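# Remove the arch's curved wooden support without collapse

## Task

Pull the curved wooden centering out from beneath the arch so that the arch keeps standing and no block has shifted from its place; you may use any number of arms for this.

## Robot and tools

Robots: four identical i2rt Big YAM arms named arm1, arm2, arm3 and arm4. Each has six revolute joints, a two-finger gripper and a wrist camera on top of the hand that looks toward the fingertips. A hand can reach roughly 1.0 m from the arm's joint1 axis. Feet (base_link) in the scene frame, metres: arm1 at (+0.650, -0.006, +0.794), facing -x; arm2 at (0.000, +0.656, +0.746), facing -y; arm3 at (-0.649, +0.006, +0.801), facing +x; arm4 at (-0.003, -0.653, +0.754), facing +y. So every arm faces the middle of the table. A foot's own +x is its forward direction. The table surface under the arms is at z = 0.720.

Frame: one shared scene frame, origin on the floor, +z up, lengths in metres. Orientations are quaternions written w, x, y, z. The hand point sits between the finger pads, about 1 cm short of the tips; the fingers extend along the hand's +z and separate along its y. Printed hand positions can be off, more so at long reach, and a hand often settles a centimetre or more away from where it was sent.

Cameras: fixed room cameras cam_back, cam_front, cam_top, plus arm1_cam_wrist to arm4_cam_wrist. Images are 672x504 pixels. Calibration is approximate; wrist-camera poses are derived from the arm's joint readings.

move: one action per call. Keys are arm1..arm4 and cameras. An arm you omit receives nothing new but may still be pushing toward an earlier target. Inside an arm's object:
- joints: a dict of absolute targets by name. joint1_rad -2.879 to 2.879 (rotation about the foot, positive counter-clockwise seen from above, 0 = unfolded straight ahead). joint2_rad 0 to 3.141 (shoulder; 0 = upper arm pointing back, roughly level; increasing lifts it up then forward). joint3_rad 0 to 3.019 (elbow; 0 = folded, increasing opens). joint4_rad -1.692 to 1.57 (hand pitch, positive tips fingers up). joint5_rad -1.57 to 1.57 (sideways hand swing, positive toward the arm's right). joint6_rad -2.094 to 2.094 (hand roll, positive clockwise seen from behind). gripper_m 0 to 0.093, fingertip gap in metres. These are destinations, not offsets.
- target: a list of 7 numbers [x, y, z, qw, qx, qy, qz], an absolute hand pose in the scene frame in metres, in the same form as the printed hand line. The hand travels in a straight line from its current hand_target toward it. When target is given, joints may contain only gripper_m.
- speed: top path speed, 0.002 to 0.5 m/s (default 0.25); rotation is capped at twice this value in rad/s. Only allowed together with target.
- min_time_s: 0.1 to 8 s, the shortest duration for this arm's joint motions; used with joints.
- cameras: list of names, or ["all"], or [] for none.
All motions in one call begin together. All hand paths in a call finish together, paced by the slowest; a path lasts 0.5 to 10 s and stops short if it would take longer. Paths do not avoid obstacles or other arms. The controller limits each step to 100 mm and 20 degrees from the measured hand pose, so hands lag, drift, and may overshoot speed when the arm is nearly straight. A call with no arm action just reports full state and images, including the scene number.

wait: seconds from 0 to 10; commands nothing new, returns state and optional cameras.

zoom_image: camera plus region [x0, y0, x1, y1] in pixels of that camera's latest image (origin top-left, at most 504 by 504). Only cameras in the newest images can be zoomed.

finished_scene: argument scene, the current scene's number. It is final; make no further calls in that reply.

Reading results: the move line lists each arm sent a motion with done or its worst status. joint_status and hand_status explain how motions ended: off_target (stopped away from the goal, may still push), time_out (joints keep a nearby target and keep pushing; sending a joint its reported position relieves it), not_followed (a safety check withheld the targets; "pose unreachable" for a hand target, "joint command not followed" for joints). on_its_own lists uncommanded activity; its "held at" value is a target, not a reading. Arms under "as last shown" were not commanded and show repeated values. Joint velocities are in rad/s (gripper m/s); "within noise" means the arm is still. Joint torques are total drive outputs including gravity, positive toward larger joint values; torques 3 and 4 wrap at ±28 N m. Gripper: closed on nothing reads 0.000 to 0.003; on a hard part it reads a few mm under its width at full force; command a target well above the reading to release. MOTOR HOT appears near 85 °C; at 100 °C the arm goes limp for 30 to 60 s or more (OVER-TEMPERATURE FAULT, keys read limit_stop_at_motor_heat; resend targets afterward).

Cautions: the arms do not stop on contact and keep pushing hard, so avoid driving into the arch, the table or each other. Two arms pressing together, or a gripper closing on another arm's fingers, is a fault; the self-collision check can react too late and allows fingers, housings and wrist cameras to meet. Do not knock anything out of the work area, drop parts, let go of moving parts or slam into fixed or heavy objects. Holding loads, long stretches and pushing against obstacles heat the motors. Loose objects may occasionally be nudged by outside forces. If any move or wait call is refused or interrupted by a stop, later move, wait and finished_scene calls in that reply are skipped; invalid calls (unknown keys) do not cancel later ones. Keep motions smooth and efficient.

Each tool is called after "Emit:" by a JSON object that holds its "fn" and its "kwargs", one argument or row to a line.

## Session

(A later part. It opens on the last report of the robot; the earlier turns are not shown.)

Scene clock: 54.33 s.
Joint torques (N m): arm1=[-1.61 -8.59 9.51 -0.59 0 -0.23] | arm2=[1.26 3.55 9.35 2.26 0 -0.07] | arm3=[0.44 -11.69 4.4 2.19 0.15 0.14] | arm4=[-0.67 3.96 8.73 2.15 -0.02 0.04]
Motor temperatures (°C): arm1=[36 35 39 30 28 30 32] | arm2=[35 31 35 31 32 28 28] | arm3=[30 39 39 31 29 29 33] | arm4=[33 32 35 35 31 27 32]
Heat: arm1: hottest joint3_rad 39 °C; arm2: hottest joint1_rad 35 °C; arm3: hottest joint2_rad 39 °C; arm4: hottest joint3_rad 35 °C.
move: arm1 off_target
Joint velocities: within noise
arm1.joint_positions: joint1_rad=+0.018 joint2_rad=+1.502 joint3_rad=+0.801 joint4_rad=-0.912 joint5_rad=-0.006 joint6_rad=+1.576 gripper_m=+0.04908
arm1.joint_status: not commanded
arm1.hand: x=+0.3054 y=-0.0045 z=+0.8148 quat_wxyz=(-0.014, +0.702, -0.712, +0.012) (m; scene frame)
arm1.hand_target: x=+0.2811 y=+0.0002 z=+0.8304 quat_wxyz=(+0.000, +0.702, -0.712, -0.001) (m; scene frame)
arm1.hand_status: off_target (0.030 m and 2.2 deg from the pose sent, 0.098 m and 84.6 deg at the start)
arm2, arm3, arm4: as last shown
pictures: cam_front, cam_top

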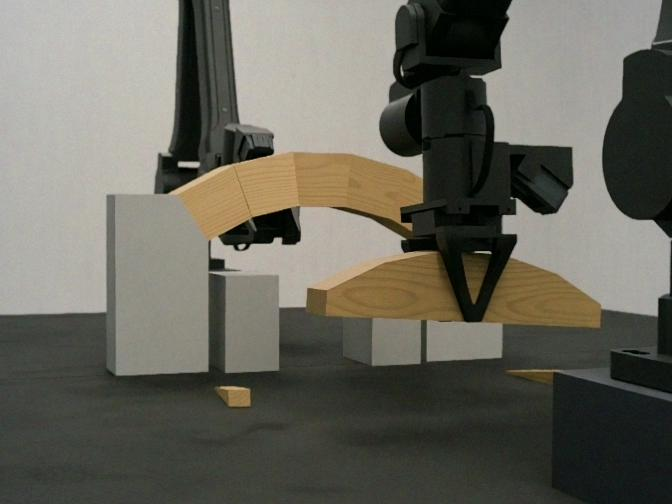

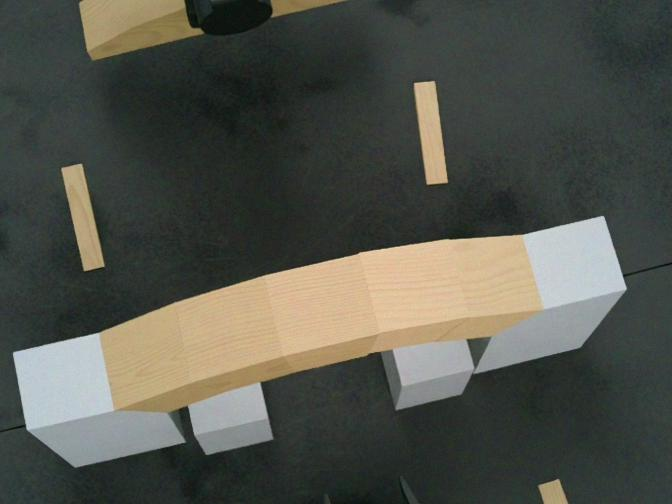

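Emit:
{"fn": "move", "kwargs": {
  "arm1": {"target":[0.28,0.0,0.742,-0.0184,0.702,-0.7118,-0.0186],"speed":0.14},
  "arm3": {"target":[-0.26,0.0,0.93,0.6087,0.0055,0.7933,-0.0042],"speed":0.2}
}}

Emit:
{"fn": "move", "kwargs": {
  "arm1": {"target":[0.28,0.0,0.730,-0.0184,0.702,-0.7118,-0.0186],"speed":0.05},
  "cameras": ["cam_front"]
}}

Scene clock: 56.43 s.
Joint torques (N m): arm1=[0.62 -10.46 4.15 0.75 0.26 0.04] | arm2=[1.26 3.55 9.35 2.29 -0.03 -0.07] | arm3=[0.38 -5.25 7.54 1.03 0.09 0.14] | arm4=[-0.79 3.55 8.66 2.09 0 0.02]
Motor temperatures (°C): arm1=[36 35 39 30 28 30 32] | arm2=[35 31 35 31 32 28 28] | arm3=[30 39 39 31 29 29 33] | arm4=[33 32 35 35 31 27 32]
Heat: arm1: hottest joint3_rad 39 °C; arm2: hottest joint1_rad 35 °C; arm3: hottest joint2_rad 39 °C; arm4: hottest joint3_rad 35 °C.
move: arm1 done; arm3 done
Joint velocities: within noise
arm1.joint_positions: joint1_rad=+0.018 joint2_rad=+1.700 joint3_rad=+0.786 joint4_rad=-0.672 joint5_rad=+0.039 joint6_rad=+1.580 gripper_m=+0.04908
arm1.joint_status: not commanded
arm1.hand: x=+0.2830 y=+0.0042 z=+0.7429 quat_wxyz=(-0.021, +0.701, -0.712, -0.013) (m; scene frame)
arm1.hand_target: x=+0.2801 y=+0.0000 z=+0.7420 quat_wxyz=(-0.018, +0.702, -0.712, -0.018) (m; scene frame)
arm1.hand_status: done (0.005 m and 0.7 deg from the pose sent, 0.077 m and 3.6 deg at the start)
arm2.joint_positions: joint1_rad=+0.031 joint2_rad=+0.603 joint3_rad=+1.457 joint4_rad=-1.387 joint5_rad=-0.263 joint6_rad=+0.761 gripper_m=+0.09396
arm2.joint_status: not commanded
arm2.hand: x=+0.0421 y=+0.4486 z=+1.3126 quat_wxyz=(-0.497, -0.768, -0.393, +0.094) (m; scene frame)
arm2.hand_target: x=+0.0421 y=+0.4516 z=+1.3209 quat_wxyz=(-0.505, -0.763, -0.391, +0.098) (m; scene frame)
arm2.hand_status: not commanded
arm3.joint_positions: joint1_rad=-0.065 joint2_rad=+1.146 joint3_rad=+0.192 joint4_rad=+0.691 joint5_rad=-0.006 joint6_rad=+0.000 gripper_m=+0.05491
arm3.joint_status: not commanded
arm3.hand: x=-0.2602 y=-0.0032 z=+0.9256 quat_wxyz=(-0.605, -0.007, -0.796, +0.008) (m; scene frame)
arm3.hand_target: x=-0.2600 y=-0.0001 z=+0.9298 quat_wxyz=(-0.609, -0.006, -0.793, +0.004) (m; scene frame)
arm3.hand_status: done (0.005 m and 0.7 deg from the pose sent, 0.129 m and 2.3 deg at the start)
arm4.joint_positions: joint1_rad=-0.454 joint2_rad=+0.631 joint3_rad=+1.450 joint4_rad=-1.565 joint5_rad=-0.075 joint6_rad=-0.150 gripper_m=+0.09396
arm4.joint_status: not commanded
arm4.hand: x=+0.0668 y=-0.4724 z=+1.2759 quat_wxyz=(-0.346, +0.552, -0.728, -0.214) (m; scene frame)
arm4.hand_target: x=+0.0658 y=-0.4742 z=+1.2836 quat_wxyz=(-0.354, +0.550, -0.724, -0.218) (m; scene frame)
arm4.hand_status: not commanded
pictures: none

Scene clock: 57.40 s.
Joint torques (N m): arm1=[0.5 -9.41 3.66 1.05 0.19 0.02] | arm2=[1.14 3.6 9.35 2.3 -0.01 -0.06] | arm3=[0.44 -5.25 7.51 1.03 0.1 0.14] | arm4=[-1.14 4.01 8.35 2.1 0.02 0]
Motor temperatures (°C): arm1=[36 35 39 30 28 30 32] | arm2=[35 31 35 31 32 28 28] | arm3=[30 39 39 31 29 29 33] | arm4=[33 32 35 35 31 27 32]
Heat: arm1: hottest joint3_rad 39 °C; arm2: hottest joint1_rad 35 °C; arm3: hottest joint2_rad 39 °C; arm4: hottest joint3_rad 35 °C.
move: arm1 done
Joint velocities: within noise
arm1.joint_positions: joint1_rad=+0.019 joint2_rad=+1.714 joint3_rad=+0.786 joint4_rad=-0.642 joint5_rad=+0.041 joint6_rad=+1.582 gripper_m=+0.04908
arm1.joint_status: not commanded
arm1.hand: x=+0.2783 y=+0.0043 z=+0.7378 quat_wxyz=(-0.016, +0.701, -0.713, -0.019) (m; scene frame)
arm1.hand_target: x=+0.2802 y=+0.0000 z=+0.7302 quat_wxyz=(-0.018, +0.702, -0.712, -0.019) (m; scene frame)
arm1.hand_status: done (0.009 m and 0.3 deg from the pose sent, 0.014 m and 0.7 deg at the start)
arm2, arm3, arm4: as last shown
arm3.hand: x=-0.2602 y=-0.0032 z=+0.9255 quat_wxyz=(-0.605, -0.007, -0.796, +0.008) (m; scene frame)
pictures: cam_front

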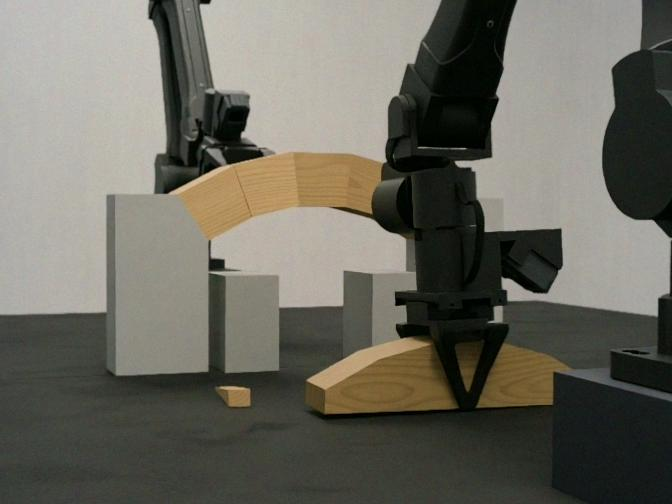

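On the table. Release and lift.

Emit:
{"fn": "move", "kwargs": {
  "arm1": {"joints":{"gripper_m":0.08}}
}}

Emit:
{"fn": "move", "kwargs": {
  "arm1": {"target":[0.28,0.004,0.84,-0.0184,0.702,-0.7118,-0.0186],"speed":0.2},
  "cameras": ["cam_front"]
}}

Scene clock: 58.20 s.
Joint torques (N m): arm1=[0.56 -9.47 3.67 0.92 0.18 0.01] | arm2=[1.14 3.72 9.32 2.28 -0.01 -0.06] | arm3=[0.44 -5.3 7.56 1.07 0.1 0.14] | arm4=[-1.73 4.19 8.65 2.07 -0.01 0.03]
Motor temperatures (°C): arm1=[36 35 39 30 28 30 32] | arm2=[35 31 35 31 32 28 28] | arm3=[30 39 39 31 29 29 33] | arm4=[33 32 35 35 31 27 32]
Heat: arm1: hottest joint3_rad 39 °C; arm2: hottest joint1_rad 35 °C; arm3: hottest joint2_rad 39 °C; arm4: hottest joint3_rad 35 °C.
move: arm1 done
Joint velocities: within noise
arm1.joint_positions: joint1_rad=+0.019 joint2_rad=+1.714 joint3_rad=+0.786 joint4_rad=-0.638 joint5_rad=+0.042 joint6_rad=+1.582 gripper_m=+0.07984
arm1.joint_status: all done
arm1.hand: x=+0.2775 y=+0.0044 z=+0.7378 quat_wxyz=(-0.015, +0.701, -0.713, -0.021) (m; scene frame)
arm1.hand_target: x=+0.2802 y=+0.0001 z=+0.7303 quat_wxyz=(-0.018, +0.702, -0.712, -0.019) (m; scene frame)
arm1.hand_status: not commanded
arm2, arm3, arm4: as last shown
pictures: none

Scene clock: 59.57 s.
Joint torques (N m): arm1=[-0.44 -9.76 8.36 -0.58 0.19 -0.13] | arm2=[1.03 3.66 9.33 2.29 -0.01 -0.06] | arm3=[0.44 -5.19 7.56 1.01 0.09 0.13] | arm4=[-1.2 4.13 8.64 2.07 0 0.01]
Motor temperatures (°C): arm1=[36 35 39 30 28 30 32] | arm2=[35 31 35 31 32 28 28] | arm3=[30 39 39 31 29 29 33] | arm4=[33 32 35 35 31 27 32]
Heat: arm1: hottest joint3_rad 39 °C; arm2: hottest joint1_rad 35 °C; arm3: hottest joint2_rad 39 °C; arm4: hottest joint3_rad 35 °C.
move: arm1 off_target
Joint velocities: within noise
arm1.joint_positions: joint1_rad=+0.019 joint2_rad=+1.500 joint3_rad=+0.833 joint4_rad=-0.943 joint5_rad=+0.042 joint6_rad=+1.582 gripper_m=+0.07994
arm1.joint_status: not commanded
arm1.hand: x=+0.2978 y=+0.0035 z=+0.8246 quat_wxyz=(-0.031, +0.701, -0.713, -0.005) (m; scene frame)
arm1.hand_target: x=+0.2806 y=+0.0039 z=+0.8401 quat_wxyz=(-0.018, +0.702, -0.712, -0.019) (m; scene frame)
arm1.hand_status: off_target (0.023 m and 2.1 deg from the pose sent, 0.102 m and 0.5 deg at the start)
arm2, arm3, arm4: as last shown
pictures: cam_front

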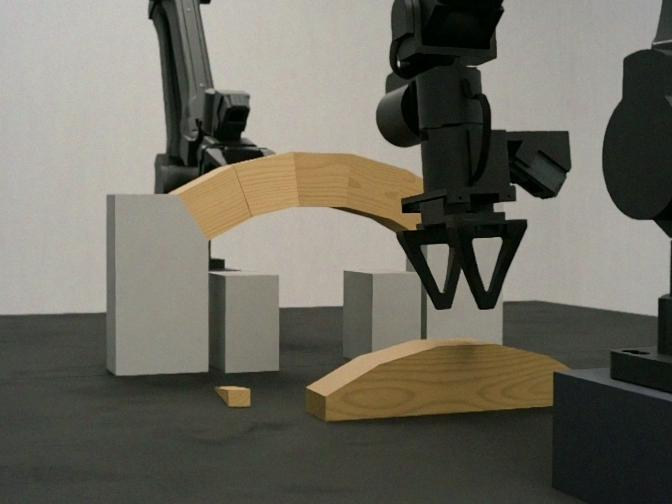

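Emit:
{"fn": "finished_scene", "kwargs": {
  "scene": 2
}}

The scene is finished: the task was done.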